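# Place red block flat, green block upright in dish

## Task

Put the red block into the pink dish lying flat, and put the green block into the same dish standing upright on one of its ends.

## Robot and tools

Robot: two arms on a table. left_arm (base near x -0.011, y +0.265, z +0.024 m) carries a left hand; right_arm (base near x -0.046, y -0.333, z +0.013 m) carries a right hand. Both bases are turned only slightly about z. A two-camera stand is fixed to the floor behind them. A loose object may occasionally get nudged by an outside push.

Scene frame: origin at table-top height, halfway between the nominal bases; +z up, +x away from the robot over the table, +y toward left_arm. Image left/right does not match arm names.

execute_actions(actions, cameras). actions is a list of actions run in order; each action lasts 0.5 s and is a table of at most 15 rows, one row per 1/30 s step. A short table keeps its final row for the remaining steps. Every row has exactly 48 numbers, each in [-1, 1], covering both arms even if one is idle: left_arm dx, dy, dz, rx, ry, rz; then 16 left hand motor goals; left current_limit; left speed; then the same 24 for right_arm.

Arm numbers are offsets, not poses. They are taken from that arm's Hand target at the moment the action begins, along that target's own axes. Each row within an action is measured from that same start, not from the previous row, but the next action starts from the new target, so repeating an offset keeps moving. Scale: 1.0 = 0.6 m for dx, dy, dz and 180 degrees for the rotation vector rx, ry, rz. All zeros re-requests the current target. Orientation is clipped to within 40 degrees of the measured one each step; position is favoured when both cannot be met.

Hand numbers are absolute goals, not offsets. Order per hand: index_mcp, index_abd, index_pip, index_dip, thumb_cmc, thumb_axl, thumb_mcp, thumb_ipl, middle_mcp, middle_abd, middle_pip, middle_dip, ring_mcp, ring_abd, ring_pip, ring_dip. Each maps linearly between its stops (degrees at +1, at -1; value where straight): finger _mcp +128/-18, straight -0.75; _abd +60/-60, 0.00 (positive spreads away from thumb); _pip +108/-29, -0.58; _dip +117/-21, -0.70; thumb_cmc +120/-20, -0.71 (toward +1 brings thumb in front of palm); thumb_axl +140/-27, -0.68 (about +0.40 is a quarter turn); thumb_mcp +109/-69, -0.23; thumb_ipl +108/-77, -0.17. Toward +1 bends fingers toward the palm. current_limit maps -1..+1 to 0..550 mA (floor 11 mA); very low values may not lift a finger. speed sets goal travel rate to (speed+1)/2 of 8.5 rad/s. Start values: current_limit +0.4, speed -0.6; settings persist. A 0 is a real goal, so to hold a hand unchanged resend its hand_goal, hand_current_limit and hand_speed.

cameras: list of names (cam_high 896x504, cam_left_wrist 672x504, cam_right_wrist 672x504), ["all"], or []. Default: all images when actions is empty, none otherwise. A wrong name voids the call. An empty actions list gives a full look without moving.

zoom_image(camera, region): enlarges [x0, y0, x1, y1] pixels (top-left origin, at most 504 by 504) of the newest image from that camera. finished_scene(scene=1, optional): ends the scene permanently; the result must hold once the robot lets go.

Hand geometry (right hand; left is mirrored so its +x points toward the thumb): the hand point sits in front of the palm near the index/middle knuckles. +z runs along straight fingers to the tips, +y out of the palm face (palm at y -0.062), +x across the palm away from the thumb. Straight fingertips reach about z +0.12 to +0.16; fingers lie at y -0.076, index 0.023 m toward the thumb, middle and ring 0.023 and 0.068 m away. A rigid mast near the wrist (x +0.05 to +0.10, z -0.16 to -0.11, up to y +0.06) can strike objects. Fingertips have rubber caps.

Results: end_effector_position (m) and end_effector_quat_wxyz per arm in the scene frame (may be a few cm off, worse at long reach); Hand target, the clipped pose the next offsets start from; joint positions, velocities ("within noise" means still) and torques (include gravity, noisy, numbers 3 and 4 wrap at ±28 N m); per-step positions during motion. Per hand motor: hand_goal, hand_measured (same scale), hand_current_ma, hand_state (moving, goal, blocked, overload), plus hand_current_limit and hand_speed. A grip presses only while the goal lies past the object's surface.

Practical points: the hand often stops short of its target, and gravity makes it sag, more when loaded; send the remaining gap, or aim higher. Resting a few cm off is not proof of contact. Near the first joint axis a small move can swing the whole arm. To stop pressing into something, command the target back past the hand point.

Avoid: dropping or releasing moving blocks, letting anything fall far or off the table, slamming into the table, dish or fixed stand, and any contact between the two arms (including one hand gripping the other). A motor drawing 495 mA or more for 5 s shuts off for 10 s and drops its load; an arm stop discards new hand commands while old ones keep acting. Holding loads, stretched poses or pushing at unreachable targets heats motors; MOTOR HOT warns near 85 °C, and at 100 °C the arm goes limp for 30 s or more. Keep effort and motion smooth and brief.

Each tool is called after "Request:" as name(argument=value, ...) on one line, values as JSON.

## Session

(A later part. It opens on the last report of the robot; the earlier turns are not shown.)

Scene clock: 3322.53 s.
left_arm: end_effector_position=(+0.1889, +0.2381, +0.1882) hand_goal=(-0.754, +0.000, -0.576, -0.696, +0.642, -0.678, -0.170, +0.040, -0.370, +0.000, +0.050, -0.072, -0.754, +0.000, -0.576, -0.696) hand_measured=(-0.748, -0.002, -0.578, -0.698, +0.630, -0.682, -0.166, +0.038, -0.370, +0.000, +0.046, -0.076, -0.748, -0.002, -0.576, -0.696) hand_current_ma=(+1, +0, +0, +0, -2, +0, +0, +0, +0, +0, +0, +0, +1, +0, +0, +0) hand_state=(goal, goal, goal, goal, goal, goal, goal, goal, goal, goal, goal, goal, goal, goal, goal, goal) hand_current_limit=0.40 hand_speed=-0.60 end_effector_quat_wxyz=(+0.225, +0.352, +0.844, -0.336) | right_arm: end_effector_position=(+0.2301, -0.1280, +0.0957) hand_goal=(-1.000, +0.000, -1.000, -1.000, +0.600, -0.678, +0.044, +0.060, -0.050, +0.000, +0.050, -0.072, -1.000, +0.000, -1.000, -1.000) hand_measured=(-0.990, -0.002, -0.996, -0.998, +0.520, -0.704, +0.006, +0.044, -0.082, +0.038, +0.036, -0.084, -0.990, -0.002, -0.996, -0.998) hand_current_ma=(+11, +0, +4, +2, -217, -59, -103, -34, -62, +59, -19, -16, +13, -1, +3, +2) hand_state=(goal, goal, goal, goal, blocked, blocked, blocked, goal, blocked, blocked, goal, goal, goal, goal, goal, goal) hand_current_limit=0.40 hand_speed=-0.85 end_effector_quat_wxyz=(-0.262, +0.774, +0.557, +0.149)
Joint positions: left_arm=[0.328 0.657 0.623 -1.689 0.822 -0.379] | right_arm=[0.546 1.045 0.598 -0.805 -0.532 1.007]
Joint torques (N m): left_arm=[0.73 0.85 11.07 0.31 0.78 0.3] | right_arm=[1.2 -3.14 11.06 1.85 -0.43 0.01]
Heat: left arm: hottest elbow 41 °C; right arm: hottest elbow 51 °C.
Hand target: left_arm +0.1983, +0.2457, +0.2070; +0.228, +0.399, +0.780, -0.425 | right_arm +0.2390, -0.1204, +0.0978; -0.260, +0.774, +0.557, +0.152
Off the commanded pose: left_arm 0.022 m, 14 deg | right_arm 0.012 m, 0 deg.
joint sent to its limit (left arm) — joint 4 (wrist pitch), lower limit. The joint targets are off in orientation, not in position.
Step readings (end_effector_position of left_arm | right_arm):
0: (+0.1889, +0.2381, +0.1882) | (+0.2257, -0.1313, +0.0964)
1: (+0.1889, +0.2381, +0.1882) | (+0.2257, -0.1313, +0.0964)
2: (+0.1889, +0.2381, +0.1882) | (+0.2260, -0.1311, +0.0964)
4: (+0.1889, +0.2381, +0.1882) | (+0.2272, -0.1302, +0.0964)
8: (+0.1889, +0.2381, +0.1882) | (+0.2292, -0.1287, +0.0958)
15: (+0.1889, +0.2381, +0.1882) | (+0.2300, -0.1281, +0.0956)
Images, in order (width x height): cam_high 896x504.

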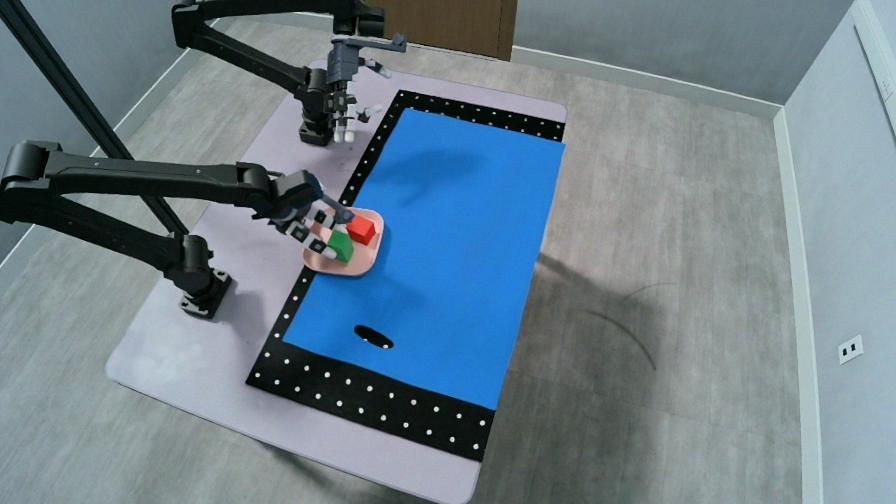

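Request:
execute_actions(actions=[[[0,0,0,0,0,0,-0.754,0,-0.576,-0.696,0.643,-0.678,-0.169,0.04,-0.37,0,0.051,-0.072,-0.754,0,-0.576,-0.696,0.4,-0.6,0.00612,-0.00272,-0.00955,0,0,0,-1,0,-1,-1,0.6,-0.678,0.045,0.06,-0.05,0,0.051,-0.072,-1,0,-1,-1,0.4,-0.85]],[[0,0,0,0,0,0,-0.754,0,-0.576,-0.696,0.643,-0.678,-0.169,0.04,-0.37,0,0.051,-0.072,-0.754,0,-0.576,-0.696,0.4,-0.6,0,0,0,0,0,0,-1,0,-1,-1,0.53,-0.69,0.02,0.05,-0.065,0.03,0.045,-0.078,-1,0,-1,-1,0.4,-0.96]],[[0,0,0,0,0,0,-0.754,0,-0.576,-0.696,0.643,-0.678,-0.169,0.04,-0.37,0,0.051,-0.072,-0.754,0,-0.576,-0.696,0.4,-0.6,0,0,0,0,0,0,-1,0,-1,-1,0.52,-0.695,-0.02,0.045,-0.11,0.03,0.04,-0.08,-1,0,-1,-1,0.4,-0.96]]], cameras=["cam_high"])

Request:
zoom_image(camera="cam_high", region=[310, 215, 365, 270])

Scene clock: 3390.50 s.
left_arm: end_effector_position=(+0.1889, +0.2381, +0.1882) hand_goal=(-0.754, +0.000, -0.576, -0.696, +0.642, -0.678, -0.170, +0.040, -0.370, +0.000, +0.050, -0.072, -0.754, +0.000, -0.576, -0.696) hand_measured=(-0.748, -0.002, -0.578, -0.698, +0.630, -0.682, -0.166, +0.038, -0.370, +0.000, +0.046, -0.076, -0.748, -0.002, -0.576, -0.696) hand_current_ma=(+1, +0, +0, +0, -2, +0, +0, +0, +0, +0, +0, +0, +1, +0, +0, +0) hand_state=(goal, goal, goal, goal, goal, goal, goal, goal, goal, goal, goal, goal, goal, goal, goal, goal) hand_current_limit=0.40 hand_speed=-0.60 end_effector_quat_wxyz=(+0.225, +0.352, +0.844, -0.336) | right_arm: end_effector_position=(+0.2301, -0.1290, +0.0952) hand_goal=(-1.000, +0.000, -1.000, -1.000, +0.520, -0.696, -0.020, +0.044, -0.110, +0.030, +0.040, -0.080, -1.000, +0.000, -1.000, -1.000) hand_measured=(-0.990, -0.002, -0.996, -0.998, +0.508, -0.700, -0.014, +0.042, -0.084, +0.040, +0.046, -0.084, -0.990, -0.002, -0.996, -0.998) hand_current_ma=(+11, +0, +4, +2, -14, -4, +8, -1, +47, +9, +6, -2, +13, -1, +3, +2) hand_state=(goal, goal, goal, goal, goal, goal, goal, goal, blocked, goal, goal, goal, goal, goal, goal, goal) hand_current_limit=0.40 hand_speed=-0.96 end_effector_quat_wxyz=(-0.260, +0.775, +0.557, +0.148)
Joint positions: left_arm=[0.328 0.657 0.623 -1.689 0.822 -0.379] | right_arm=[0.546 1.045 0.598 -0.807 -0.528 1.007]
Joint torques (N m): left_arm=[0.26 0.62 11.02 0.13 0.78 0.29] | right_arm=[0.15 -3.9 12.16 0.94 -0.58 0.05]
Heat: left arm: hottest elbow 41 °C; right arm: hottest elbow 48 °C.
Hand target: left_arm +0.1983, +0.2457, +0.2070; +0.228, +0.399, +0.780, -0.425 | right_arm +0.2390, -0.1205, +0.1048; -0.260, +0.774, +0.557, +0.152
Off the commanded pose: left_arm 0.022 m, 14 deg | right_arm 0.016 m, 0 deg.
joint sent to its limit (left arm) — joint 4 (wrist pitch), lower limit. The joint targets are off in orientation, not in position.
Step readings (end_effector_position of left_arm | right_arm):
0: (+0.1889, +0.2381, +0.1882) | (+0.2301, -0.1280, +0.0957)
1: (+0.1889, +0.2381, +0.1882) | (+0.2301, -0.1280, +0.0957)
2: (+0.1889, +0.2381, +0.1882) | (+0.2301, -0.1280, +0.0957)
4: (+0.1889, +0.2381, +0.1882) | (+0.2301, -0.1280, +0.0957)
8: (+0.1889, +0.2381, +0.1882) | (+0.2300, -0.1281, +0.0956)
15: (+0.1889, +0.2381, +0.1882) | (+0.2300, -0.1281, +0.0956)
16: (+0.1889, +0.2381, +0.1882) | (+0.2300, -0.1281, +0.0956)
17: (+0.1889, +0.2381, +0.1882) | (+0.2300, -0.1281, +0.0956)
19: (+0.1889, +0.2381, +0.1882) | (+0.2299, -0.1282, +0.0956)
23: (+0.1889, +0.2381, +0.1882) | (+0.2297, -0.1283, +0.0954)
30: (+0.1889, +0.2381, +0.1882) | (+0.2298, -0.1285, +0.0954)
31: (+0.1889, +0.2381, +0.1882) | (+0.2298, -0.1286, +0.0954)
32: (+0.1889, +0.2381, +0.1882) | (+0.2298, -0.1286, +0.0953)
34: (+0.1889, +0.2381, +0.1882) | (+0.2298, -0.1287, +0.0953)
38: (+0.1889, +0.2381, +0.1882) | (+0.2299, -0.1287, +0.0953)
45: (+0.1889, +0.2381, +0.1882) | (+0.2300, -0.1289, +0.0953)
Images, in order (width x height): cam_high 896x504.

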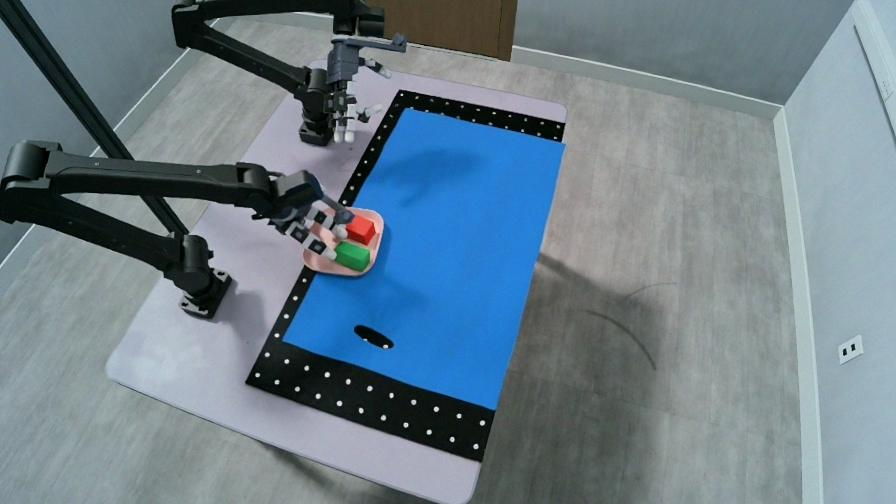

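Scaled by 9.164.

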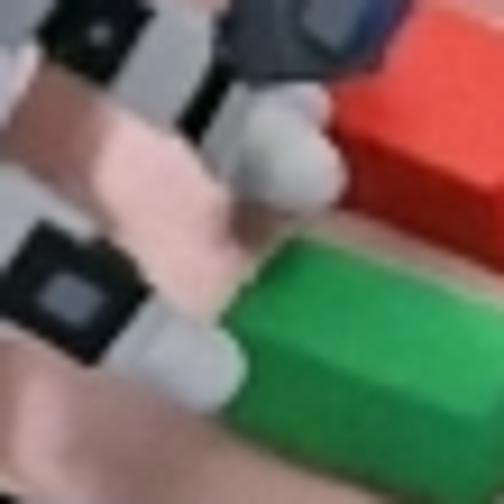

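Request:
zoom_image(camera="cam_high", region=[265, 165, 395, 290])

Request:
execute_actions(actions=[], cameras=["cam_right_wrist"])

Scaled by 3.877.

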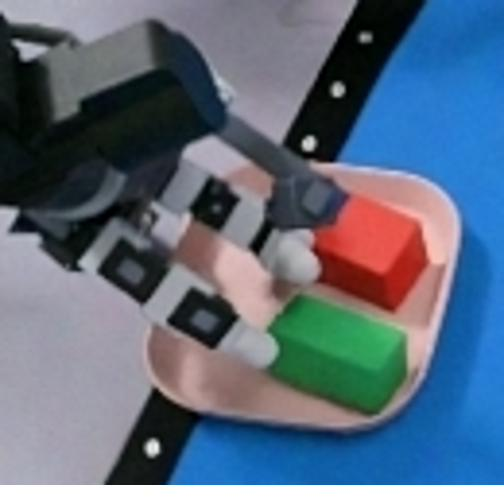

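Scene clock: 3458.70 s.
left_arm: end_effector_position=(+0.1889, +0.2381, +0.1882) hand_goal=(-0.754, +0.000, -0.576, -0.696, +0.642, -0.678, -0.170, +0.040, -0.370, +0.000, +0.050, -0.072, -0.754, +0.000, -0.576, -0.696) hand_measured=(-0.748, -0.002, -0.578, -0.698, +0.630, -0.682, -0.166, +0.038, -0.370, +0.000, +0.046, -0.076, -0.748, -0.002, -0.576, -0.696) hand_current_ma=(+1, +0, +0, +0, -2, +0, +0, +0, +0, +0, +0, +0, +1, +0, +0, +0) hand_state=(goal, goal, goal, goal, goal, goal, goal, goal, goal, goal, goal, goal, goal, goal, goal, goal) hand_current_limit=0.40 hand_speed=-0.60 end_effector_quat_wxyz=(+0.225, +0.352, +0.844, -0.336) | right_arm: end_effector_position=(+0.2301, -0.1290, +0.0952) hand_goal=(-1.000, +0.000, -1.000, -1.000, +0.520, -0.696, -0.020, +0.044, -0.110, +0.030, +0.040, -0.080, -1.000, +0.000, -1.000, -1.000) hand_measured=(-0.990, -0.002, -0.996, -0.998, +0.508, -0.700, -0.014, +0.042, -0.084, +0.040, +0.046, -0.084, -0.990, -0.002, -0.996, -0.998) hand_current_ma=(+11, +0, +4, +2, -14, -4, +8, -1, +47, +9, +6, -3, +13, -1, +3, +2) hand_state=(goal, goal, goal, goal, goal, goal, goal, goal, blocked, goal, goal, goal, goal, goal, goal, goal) hand_current_limit=0.40 hand_speed=-0.96 end_effector_quat_wxyz=(-0.260, +0.775, +0.557, +0.148)
Joint positions: left_arm=[0.328 0.657 0.623 -1.689 0.822 -0.379] | right_arm=[0.546 1.045 0.598 -0.807 -0.528 1.007]
Joint velocities: within noise
Joint torques (N m): left_arm=[0.79 1.38 11.02 0.24 0.77 0.3] | right_arm=[0.67 -2.55 12.16 0.98 -0.59 -0.01]
Heat: left arm: hottest elbow 41 °C; right arm: hottest elbow 50 °C.
Hand target: left_arm +0.1983, +0.2457, +0.2070; +0.228, +0.399, +0.780, -0.425 | right_arm +0.2390, -0.1205, +0.1048; -0.260, +0.774, +0.557, +0.152
Off the commanded pose: left_arm 0.022 m, 14 deg | right_arm 0.016 m, 0 deg.
camera_calibration:
cam_right_wrist: T_world_to_cam=[[0.334564, -0.755583, -0.563171, -0.0835485], [-0.576195, -0.636903, 0.512205, -0.0459198], [-0.745699, 0.153131, -0.648448, 0.373318], [0, 0, 0, 1]] pos_world=[0.279876, -0.149541, 0.218545]
Images, in order (width x height): cam_right_wrist 672x504.

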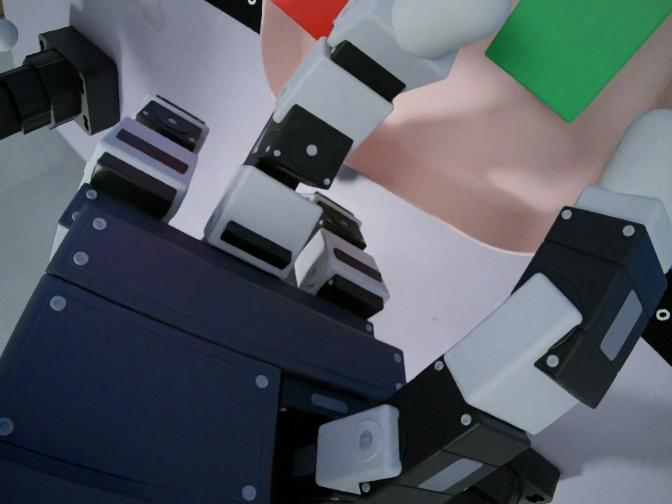

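Request:
execute_actions(actions=[[[0,0,0,0,0,0,-0.754,0,-0.576,-0.696,0.643,-0.678,-0.169,0.04,-0.37,0,0.051,-0.072,-0.754,0,-0.576,-0.696,0.4,-0.6,0.0262,-0.0117,-0.0409,0,0,0,-1,0,-0.6,-0.7,0.52,-0.695,-0.05,0.045,-0.16,0.03,0.04,-0.08,-1,0,-1,-1,0.4,-0.85]],[[0,0,0,0,0,0,-0.754,0,-0.576,-0.696,0.643,-0.678,-0.169,0.04,-0.37,0,0.051,-0.072,-0.754,0,-0.576,-0.696,0.4,-0.6,0.035,-0.0156,-0.0546,0,0,0,-0.75,0,0.4,0.1,0.55,-0.68,-0.12,0.045,-0.28,0.0,0.05,-0.07,-1,0,-1,-1,0.4,-0.6]],[[0,0,0,0,0,0,-0.754,0,-0.576,-0.696,0.643,-0.678,-0.169,0.04,-0.37,0,0.051,-0.072,-0.754,0,-0.576,-0.696,0.4,-0.6,0.035,-0.0156,-0.0546,0,0,0,-0.3,0,0.9,0.17,0.6,-0.678,-0.169,0.06,-0.34,0,0.051,-0.072,-1,0,-1,-1,0.4,-0.6]],[[0,0,0,0,0,0,-0.754,0,-0.576,-0.696,0.643,-0.678,-0.169,0.04,-0.37,0,0.051,-0.072,-0.754,0,-0.576,-0.696,0.4,-0.6,0,0,0,0,0,0,0.25,0,0.9,0.17,0.6,-0.678,-0.169,0.06,-0.34,0,0.051,-0.072,-1,0,-1,-1,0.4,-0.6]]], cameras=["cam_high"])

Request:
zoom_image(camera="cam_high", region=[285, 190, 400, 290])

Scene clock: 3604.30 s.
left_arm: end_effector_position=(+0.1889, +0.2381, +0.1882) hand_goal=(-0.754, +0.000, -0.576, -0.696, +0.642, -0.678, -0.170, +0.040, -0.370, +0.000, +0.050, -0.072, -0.754, +0.000, -0.576, -0.696) hand_measured=(-0.748, -0.002, -0.578, -0.698, +0.630, -0.682, -0.166, +0.038, -0.370, +0.000, +0.046, -0.076, -0.748, -0.002, -0.576, -0.696) hand_current_ma=(+1, +0, +0, +0, -2, +0, +0, +0, +0, +0, +0, +0, +1, +0, +0, +0) hand_state=(goal, goal, goal, goal, goal, goal, goal, goal, goal, goal, goal, goal, goal, goal, goal, goal) hand_current_limit=0.40 hand_speed=-0.60 end_effector_quat_wxyz=(+0.225, +0.352, +0.844, -0.336) | right_arm: end_effector_position=(+0.2287, -0.1289, +0.1913) hand_goal=(+0.250, +0.000, +0.900, +0.170, +0.600, -0.678, -0.170, +0.060, -0.340, +0.000, +0.050, -0.072, -1.000, +0.000, -1.000, -1.000) hand_measured=(+0.204, -0.004, +0.886, +0.168, +0.590, -0.680, -0.164, +0.058, -0.340, +0.000, +0.046, -0.074, -0.990, -0.002, -0.996, -0.998) hand_current_ma=(-109, -2, -17, -1, -12, -3, +9, -1, +0, +0, -4, -1, +13, -1, +3, +2) hand_state=(blocked, goal, goal, goal, goal, goal, goal, goal, goal, goal, goal, goal, goal, goal, goal, goal) hand_current_limit=0.40 hand_speed=-0.60 end_effector_quat_wxyz=(-0.261, +0.780, +0.553, +0.132)
Joint positions: left_arm=[0.328 0.657 0.623 -1.689 0.822 -0.379] | right_arm=[0.55 0.971 0.827 -1.14 -0.527 1.016]
Joint torques (N m): left_arm=[0.38 1.2 11 0.16 0.78 0.28] | right_arm=[0.26 -4.66 14.06 0.7 -0.51 -0.07]
Heat: left arm: hottest elbow 41 °C; right arm: hottest elbow 51 °C.
Hand target: left_arm +0.1983, +0.2457, +0.2070; +0.228, +0.399, +0.780, -0.425 | right_arm +0.2389, -0.1203, +0.2148; -0.260, +0.774, +0.557, +0.152
Off the commanded pose: left_arm 0.022 m, 14 deg | right_arm 0.027 m, 2 deg.
joint sent to its limit (left arm) — joint 4 (wrist pitch), lower limit. The joint targets are off in orientation, not in position.
Step readings (end_effector_position of left_arm | right_arm):
0: (+0.1889, +0.2381, +0.1882) | (+0.2301, -0.1290, +0.0952)
1: (+0.1889, +0.2381, +0.1882) | (+0.2300, -0.1291, +0.0952)
2: (+0.1889, +0.2381, +0.1882) | (+0.2295, -0.1296, +0.0954)
4: (+0.1889, +0.2381, +0.1882) | (+0.2277, -0.1315, +0.0971)
8: (+0.1889, +0.2381, +0.1882) | (+0.2267, -0.1322, +0.1039)
15: (+0.1889, +0.2381, +0.1882) | (+0.2254, -0.1330, +0.1074)
16: (+0.1889, +0.2381, +0.1882) | (+0.2252, -0.1332, +0.1076)
17: (+0.1889, +0.2381, +0.1882) | (+0.2241, -0.1339, +0.1083)
19: (+0.1889, +0.2381, +0.1882) | (+0.2218, -0.1355, +0.1138)
23: (+0.1889, +0.2381, +0.1882) | (+0.2244, -0.1330, +0.1349)
30: (+0.1889, +0.2381, +0.1882) | (+0.2234, -0.1320, +0.1442)
31: (+0.1889, +0.2381, +0.1882) | (+0.2230, -0.1323, +0.1441)
32: (+0.1889, +0.2381, +0.1882) | (+0.2217, -0.1332, +0.1445)
34: (+0.1889, +0.2381, +0.1882) | (+0.2188, -0.1353, +0.1487)
38: (+0.1889, +0.2381, +0.1882) | (+0.2235, -0.1324, +0.1700)
45: (+0.1889, +0.2381, +0.1882) | (+0.2300, -0.1280, +0.1920)
46: (+0.1889, +0.2381, +0.1882) | (+0.2297, -0.1282, +0.1918)
47: (+0.1889, +0.2381, +0.1882) | (+0.2293, -0.1285, +0.1916)
49: (+0.1889, +0.2381, +0.1882) | (+0.2290, -0.1287, +0.1915)
53: (+0.1889, +0.2381, +0.1882) | (+0.2287, -0.1289, +0.1913)
60: (+0.1889, +0.2381, +0.1882) | (+0.2287, -0.1289, +0.1913)
Images, in order (width x height): cam_high 896x504.

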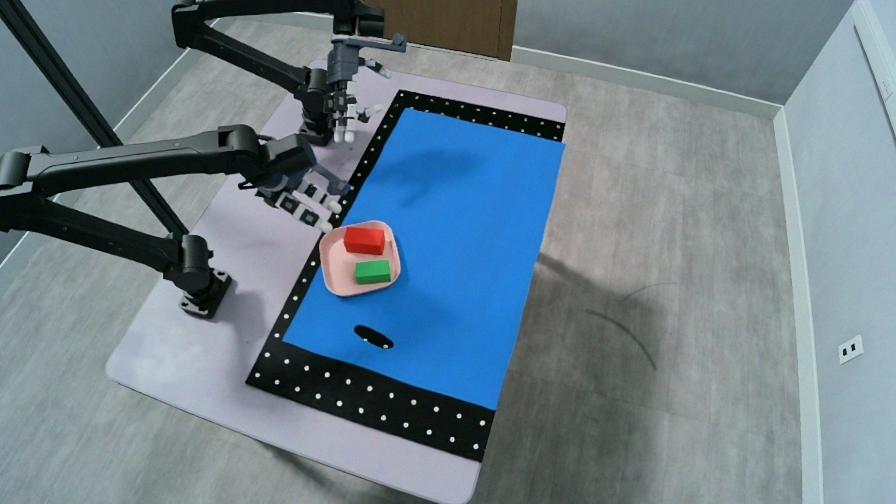

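Scaled by 4.383.

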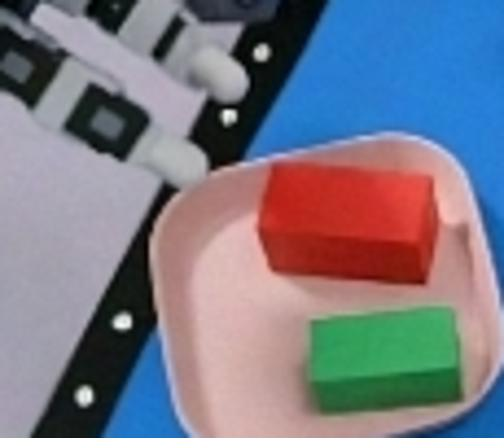

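Request:
zoom_image(camera="cam_high", region=[345, 245, 405, 305])

Scaled by 8.400.

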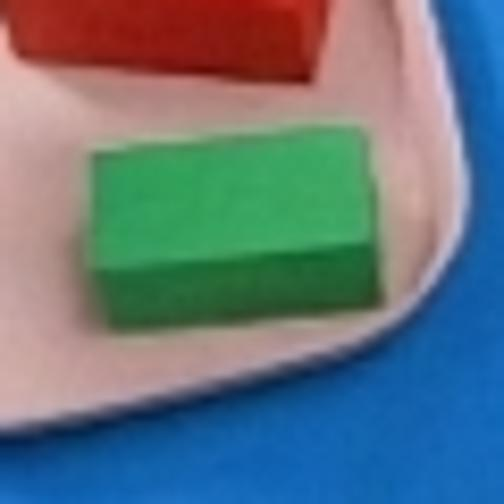

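Request:
execute_actions(actions=[[[0,0,0,0,0,0,-0.754,0,-0.576,-0.696,0.643,-0.678,-0.169,0.04,-0.37,0,0.051,-0.072,-0.754,0,-0.576,-0.696,0.4,-0.6,0.0192,0.0504,-0.0225,0.1043,-0.0451,0.0797,0.2,0,0.9,0.17,0.6,-0.678,-0.169,0.06,-0.34,0,0.051,-0.072,-1,0,-1,-1,0.4,-0.6]],[[0,0,0,0,0,0,-0.754,0,-0.576,-0.696,0.643,-0.678,-0.169,0.04,-0.37,0,0.051,-0.072,-0.754,0,-0.576,-0.696,0.4,-0.6,0.0256,0.0343,-0.0398,0.1043,-0.0451,0.0797,0.2,0,0.9,0.17,0.6,-0.678,-0.169,0.06,-0.34,0,0.051,-0.072,-1,0,-1,-1,0.4,-0.6]],[[0,0,0,0,0,0,-0.754,0,-0.576,-0.696,0.643,-0.678,-0.169,0.04,-0.37,0,0.051,-0.072,-0.754,0,-0.576,-0.696,0.4,-0.6,0.0250,0.0128,-0.0513,0.1043,-0.0451,0.0797,0.2,0,0.9,0.17,0.6,-0.678,-0.169,0.06,-0.34,0,0.051,-0.072,-1,0,-1,-1,0.4,-0.6]],[[0,0,0,0,0,0,-0.754,0,-0.576,-0.696,0.643,-0.678,-0.169,0.04,-0.37,0,0.051,-0.072,-0.754,0,-0.576,-0.696,0.4,-0.6,0,0,0,0,0,0,0.2,0,0.9,0.17,0.6,-0.678,-0.169,0.06,-0.34,0,0.051,-0.072,-1,0,-1,-1,0.4,-0.6]]], cameras=["cam_high"])

Scene clock: 3723.17 s.
left_arm: end_effector_position=(+0.1889, +0.2381, +0.1882) hand_goal=(-0.754, +0.000, -0.576, -0.696, +0.642, -0.678, -0.170, +0.040, -0.370, +0.000, +0.050, -0.072, -0.754, +0.000, -0.576, -0.696) hand_measured=(-0.748, -0.002, -0.578, -0.698, +0.630, -0.682, -0.166, +0.038, -0.370, +0.000, +0.046, -0.076, -0.748, -0.002, -0.576, -0.696) hand_current_ma=(+1, +0, +0, +0, -2, +0, +0, +0, +0, +0, +0, +0, +1, +0, +0, +0) hand_state=(goal, goal, goal, goal, goal, goal, goal, goal, goal, goal, goal, goal, goal, goal, goal, goal) hand_current_limit=0.40 hand_speed=-0.60 end_effector_quat_wxyz=(+0.225, +0.352, +0.844, -0.336) | right_arm: end_effector_position=(+0.3206, -0.1394, +0.2353) hand_goal=(+0.200, +0.000, +0.900, +0.170, +0.600, -0.678, -0.170, +0.060, -0.340, +0.000, +0.050, -0.072, -1.000, +0.000, -1.000, -1.000) hand_measured=(+0.192, -0.004, +0.890, +0.168, +0.598, -0.680, -0.166, +0.058, -0.338, +0.000, +0.046, -0.074, -0.990, -0.002, -0.996, -0.998) hand_current_ma=(-10, -2, -10, -1, -1, -2, +5, -1, +1, +0, -2, -1, +13, -1, +3, +2) hand_state=(goal, goal, goal, goal, goal, goal, goal, goal, goal, goal, goal, goal, goal, goal, goal, goal) hand_current_limit=0.40 hand_speed=-0.60 end_effector_quat_wxyz=(-0.456, +0.864, +0.183, -0.110)
Joint positions: left_arm=[0.328 0.657 0.623 -1.689 0.822 -0.379] | right_arm=[0.218 1.561 1.432 -1.697 -0.954 1.288]
Joint torques (N m): left_arm=[0.56 0.85 11.02 0.13 0.78 0.31] | right_arm=[-1.32 -9.29 13.12 -0.38 -1.2 0.09]
Heat: left arm: hottest elbow 41 °C; right arm: hottest elbow 53 °C.
Hand target: left_arm +0.1983, +0.2457, +0.2070; +0.228, +0.399, +0.780, -0.425 | right_arm +0.3380, -0.1384, +0.2449; -0.503, +0.720, +0.293, -0.378
Off the commanded pose: left_arm 0.022 m, 14 deg | right_arm 0.020 m, 38 deg.
joint sent to its limit (left arm) — joint 4 (wrist pitch), lower limit. The joint targets are off in orientation, not in position.
joint sent to its limit (right arm) — joint 4 (wrist pitch), lower limit. The joint targets are off in orientation, not in position.
Step readings (end_effector_position of left_arm | right_arm):
0: (+0.1889, +0.2381, +0.1882) | (+0.2287, -0.1289, +0.1913)
1: (+0.1889, +0.2381, +0.1882) | (+0.2283, -0.1287, +0.1916)
2: (+0.1889, +0.2381, +0.1882) | (+0.2248, -0.1281, +0.1918)
4: (+0.1889, +0.2381, +0.1882) | (+0.2231, -0.1276, +0.1963)
8: (+0.1889, +0.2381, +0.1882) | (+0.2555, -0.1293, +0.2078)
15: (+0.1889, +0.2381, +0.1882) | (+0.2574, -0.1342, +0.2048)
16: (+0.1889, +0.2381, +0.1882) | (+0.2559, -0.1343, +0.2052)
17: (+0.1889, +0.2381, +0.1882) | (+0.2553, -0.1342, +0.2068)
19: (+0.1889, +0.2381, +0.1882) | (+0.2601, -0.1312, +0.2140)
23: (+0.1889, +0.2381, +0.1882) | (+0.2896, -0.1311, +0.2220)
30: (+0.1889, +0.2381, +0.1882) | (+0.2923, -0.1368, +0.2198)
31: (+0.1889, +0.2381, +0.1882) | (+0.2919, -0.1366, +0.2205)
32: (+0.1889, +0.2381, +0.1882) | (+0.2922, -0.1359, +0.2219)
34: (+0.1889, +0.2381, +0.1882) | (+0.2976, -0.1319, +0.2277)
38: (+0.1889, +0.2381, +0.1882) | (+0.3201, -0.1342, +0.2357)
45: (+0.1889, +0.2381, +0.1882) | (+0.3243, -0.1412, +0.2326)
46: (+0.1889, +0.2381, +0.1882) | (+0.3237, -0.1407, +0.2326)
47: (+0.1889, +0.2381, +0.1882) | (+0.3231, -0.1404, +0.2325)
49: (+0.1889, +0.2381, +0.1882) | (+0.3222, -0.1397, +0.2332)
53: (+0.1889, +0.2381, +0.1882) | (+0.3216, -0.1395, +0.2347)
60: (+0.1889, +0.2381, +0.1882) | (+0.3209, -0.1391, +0.2355)
Images, in order (width x height): cam_high 896x504.

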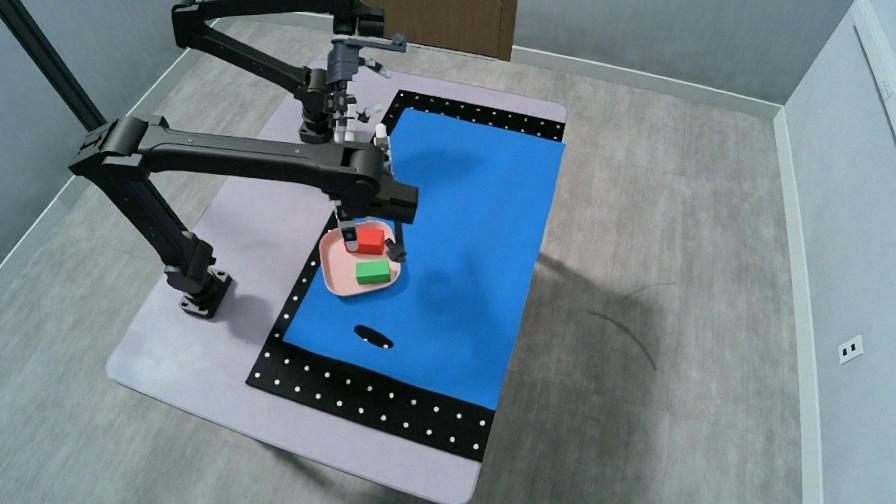

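Request:
execute_actions(actions=[[[0,0,0,0,0,0,-0.754,0,-0.576,-0.696,0.643,-0.678,-0.169,0.04,-0.37,0,0.051,-0.072,-0.754,0,-0.576,-0.696,0.4,-0.6,-0.0227,-0.0087,0.0507,-0.1043,0.0451,-0.0797,0.2,0,0.9,0.17,0.6,-0.678,-0.169,0.06,-0.34,0,0.051,-0.072,-1,0,-1,-1,0.4,-0.6]],[[0,0,0,0,0,0,-0.754,0,-0.576,-0.696,0.643,-0.678,-0.169,0.04,-0.37,0,0.051,-0.072,-0.754,0,-0.576,-0.696,0.4,-0.6,-0.0243,-0.0298,0.0408,-0.1043,0.0451,-0.0797,0.2,0,0.9,0.17,0.6,-0.678,-0.169,0.06,-0.34,0,0.051,-0.072,-1,0,-1,-1,0.4,-0.6]],[[0,0,0,0,0,0,-0.754,0,-0.576,-0.696,0.643,-0.678,-0.169,0.04,-0.37,0,0.051,-0.072,-0.754,0,-0.576,-0.696,0.4,-0.6,-0.0195,-0.0463,0.0250,-0.1043,0.0451,-0.0797,0.2,0,0.9,0.17,0.6,-0.678,-0.169,0.06,-0.34,0,0.051,-0.072,-1,0,-1,-1,0.4,-0.6]],[[0,0,0,0,0,0,-0.754,0,-0.576,-0.696,0.643,-0.678,-0.169,0.04,-0.37,0,0.051,-0.072,-0.754,0,-0.576,-0.696,0.4,-0.6,-0.1063,0.1270,-0.1043,-0.0554,0.0246,0.0865,0.2,0,0.9,0.17,0.6,-0.678,-0.169,0.06,-0.34,0,0.051,-0.072,-1,0,-1,-1,0.4,-0.6]],[[0,0,0,0,0,0,-0.754,0,-0.576,-0.696,0.643,-0.678,-0.169,0.04,-0.37,0,0.051,-0.072,-0.754,0,-0.576,-0.696,0.4,-0.6,-0.1063,0.1270,-0.1043,-0.0554,0.0246,0.0865,0.2,0,0.9,0.17,0.6,-0.678,-0.169,0.06,-0.34,0,0.051,-0.072,-1,0,-1,-1,0.4,-0.6]],[[0,0,0,0,0,0,-0.754,0,-0.576,-0.696,0.643,-0.678,-0.169,0.04,-0.37,0,0.051,-0.072,-0.754,0,-0.576,-0.696,0.4,-0.6,-0.1063,0.1270,-0.1043,-0.0554,0.0246,0.0865,0.2,0,0.9,0.17,0.6,-0.678,-0.169,0.06,-0.34,0,0.051,-0.072,-1,0,-1,-1,0.4,-0.6]]], cameras=["cam_high"])

Scene clock: 3818.63 s.
left_arm: end_effector_position=(+0.1889, +0.2381, +0.1882) hand_goal=(-0.754, +0.000, -0.576, -0.696, +0.642, -0.678, -0.170, +0.040, -0.370, +0.000, +0.050, -0.072, -0.754, +0.000, -0.576, -0.696) hand_measured=(-0.748, -0.002, -0.578, -0.698, +0.630, -0.682, -0.166, +0.038, -0.370, +0.000, +0.046, -0.076, -0.748, -0.002, -0.576, -0.696) hand_current_ma=(+1, +0, +0, +0, -2, +0, +0, +0, +0, +0, +0, +0, +1, +0, +0, +0) hand_state=(goal, goal, goal, goal, goal, goal, goal, goal, goal, goal, goal, goal, goal, goal, goal, goal) hand_current_limit=0.40 hand_speed=-0.60 end_effector_quat_wxyz=(+0.225, +0.352, +0.844, -0.336) | right_arm: end_effector_position=(+0.2840, -0.4527, +0.2488) hand_goal=(+0.200, +0.000, +0.900, +0.170, +0.600, -0.678, -0.170, +0.060, -0.340, +0.000, +0.050, -0.072, -1.000, +0.000, -1.000, -1.000) hand_measured=(+0.192, -0.004, +0.890, +0.168, +0.596, -0.680, -0.166, +0.060, -0.342, +0.000, +0.048, -0.074, -0.994, -0.002, -0.996, -0.998) hand_current_ma=(-10, -2, -10, -1, -3, -2, +4, +0, -1, +0, -2, -1, +7, +0, +3, +2) hand_state=(goal, goal, goal, goal, goal, goal, goal, goal, goal, goal, goal, goal, goal, goal, goal, goal) hand_current_limit=0.40 hand_speed=-0.60 end_effector_quat_wxyz=(-0.156, +0.946, +0.119, +0.256)
Joint positions: left_arm=[0.328 0.657 0.623 -1.689 0.822 -0.379] | right_arm=[-0.434 0.955 0.958 -1.243 -0.522 1.025]
Joint torques (N m): left_arm=[0.5 0.97 11.07 0.2 0.8 0.3] | right_arm=[-0.26 -3.9 11.28 1.05 -0.69 -0.14]
Heat: left arm: hottest elbow 41 °C; right arm: hottest elbow 50 °C.
Hand target: left_arm +0.1983, +0.2457, +0.2070; +0.228, +0.399, +0.780, -0.425 | right_arm +0.2880, -0.4564, +0.2509; -0.156, +0.946, +0.120, +0.257
Off the commanded pose: left_arm 0.022 m, 14 deg | right_arm 0.006 m, 0 deg.
joint sent to its limit (left arm) — joint 4 (wrist pitch), lower limit. The joint targets are off in orientation, not in position.
Step readings (end_effector_position of left_arm | right_arm):
0: (+0.1889, +0.2381, +0.1882) | (+0.3206, -0.1394, +0.2353)
1: (+0.1889, +0.2381, +0.1882) | (+0.3206, -0.1396, +0.2352)
2: (+0.1889, +0.2381, +0.1882) | (+0.3214, -0.1414, +0.2336)
4: (+0.1889, +0.2381, +0.1882) | (+0.3226, -0.1454, +0.2317)
8: (+0.1889, +0.2381, +0.1882) | (+0.3124, -0.1391, +0.2379)
15: (+0.1889, +0.2381, +0.1882) | (+0.3065, -0.1308, +0.2517)
16: (+0.1889, +0.2381, +0.1882) | (+0.3068, -0.1312, +0.2509)
17: (+0.1889, +0.2381, +0.1882) | (+0.3062, -0.1327, +0.2485)
19: (+0.1889, +0.2381, +0.1882) | (+0.2991, -0.1381, +0.2412)
23: (+0.1889, +0.2381, +0.1882) | (+0.2771, -0.1336, +0.2392)
30: (+0.1889, +0.2381, +0.1882) | (+0.2731, -0.1255, +0.2520)
31: (+0.1889, +0.2381, +0.1882) | (+0.2733, -0.1257, +0.2512)
32: (+0.1889, +0.2381, +0.1882) | (+0.2744, -0.1259, +0.2475)
34: (+0.1889, +0.2381, +0.1882) | (+0.2724, -0.1287, +0.2371)
38: (+0.1889, +0.2381, +0.1882) | (+0.2439, -0.1273, +0.2383)
45: (+0.1889, +0.2381, +0.1882) | (+0.2407, -0.1208, +0.2655)
46: (+0.1889, +0.2381, +0.1882) | (+0.2415, -0.1212, +0.2639)
47: (+0.1889, +0.2381, +0.1882) | (+0.2434, -0.1245, +0.2611)
49: (+0.1889, +0.2381, +0.1882) | (+0.2530, -0.1446, +0.2543)
53: (+0.1889, +0.2381, +0.1882) | (+0.2781, -0.2044, +0.2476)
60: (+0.1889, +0.2381, +0.1882) | (+0.2858, -0.2242, +0.2479)
61: (+0.1889, +0.2381, +0.1882) | (+0.2859, -0.2246, +0.2479)
62: (+0.1889, +0.2381, +0.1882) | (+0.2872, -0.2287, +0.2480)
64: (+0.1889, +0.2381, +0.1882) | (+0.2932, -0.2522, +0.2482)
68: (+0.1889, +0.2381, +0.1882) | (+0.3019, -0.3184, +0.2497)
75: (+0.1889, +0.2381, +0.1882) | (+0.3031, -0.3382, +0.2501)
76: (+0.1889, +0.2381, +0.1882) | (+0.3033, -0.3387, +0.2500)
77: (+0.1889, +0.2381, +0.1882) | (+0.3032, -0.3430, +0.2501)
79: (+0.1889, +0.2381, +0.1882) | (+0.3011, -0.3671, +0.2500)
83: (+0.1889, +0.2381, +0.1882) | (+0.2877, -0.4325, +0.2503)
90: (+0.1889, +0.2381, +0.1882) | (+0.2827, -0.4517, +0.2505)
Images, in order (width x height): cam_high 896x504.

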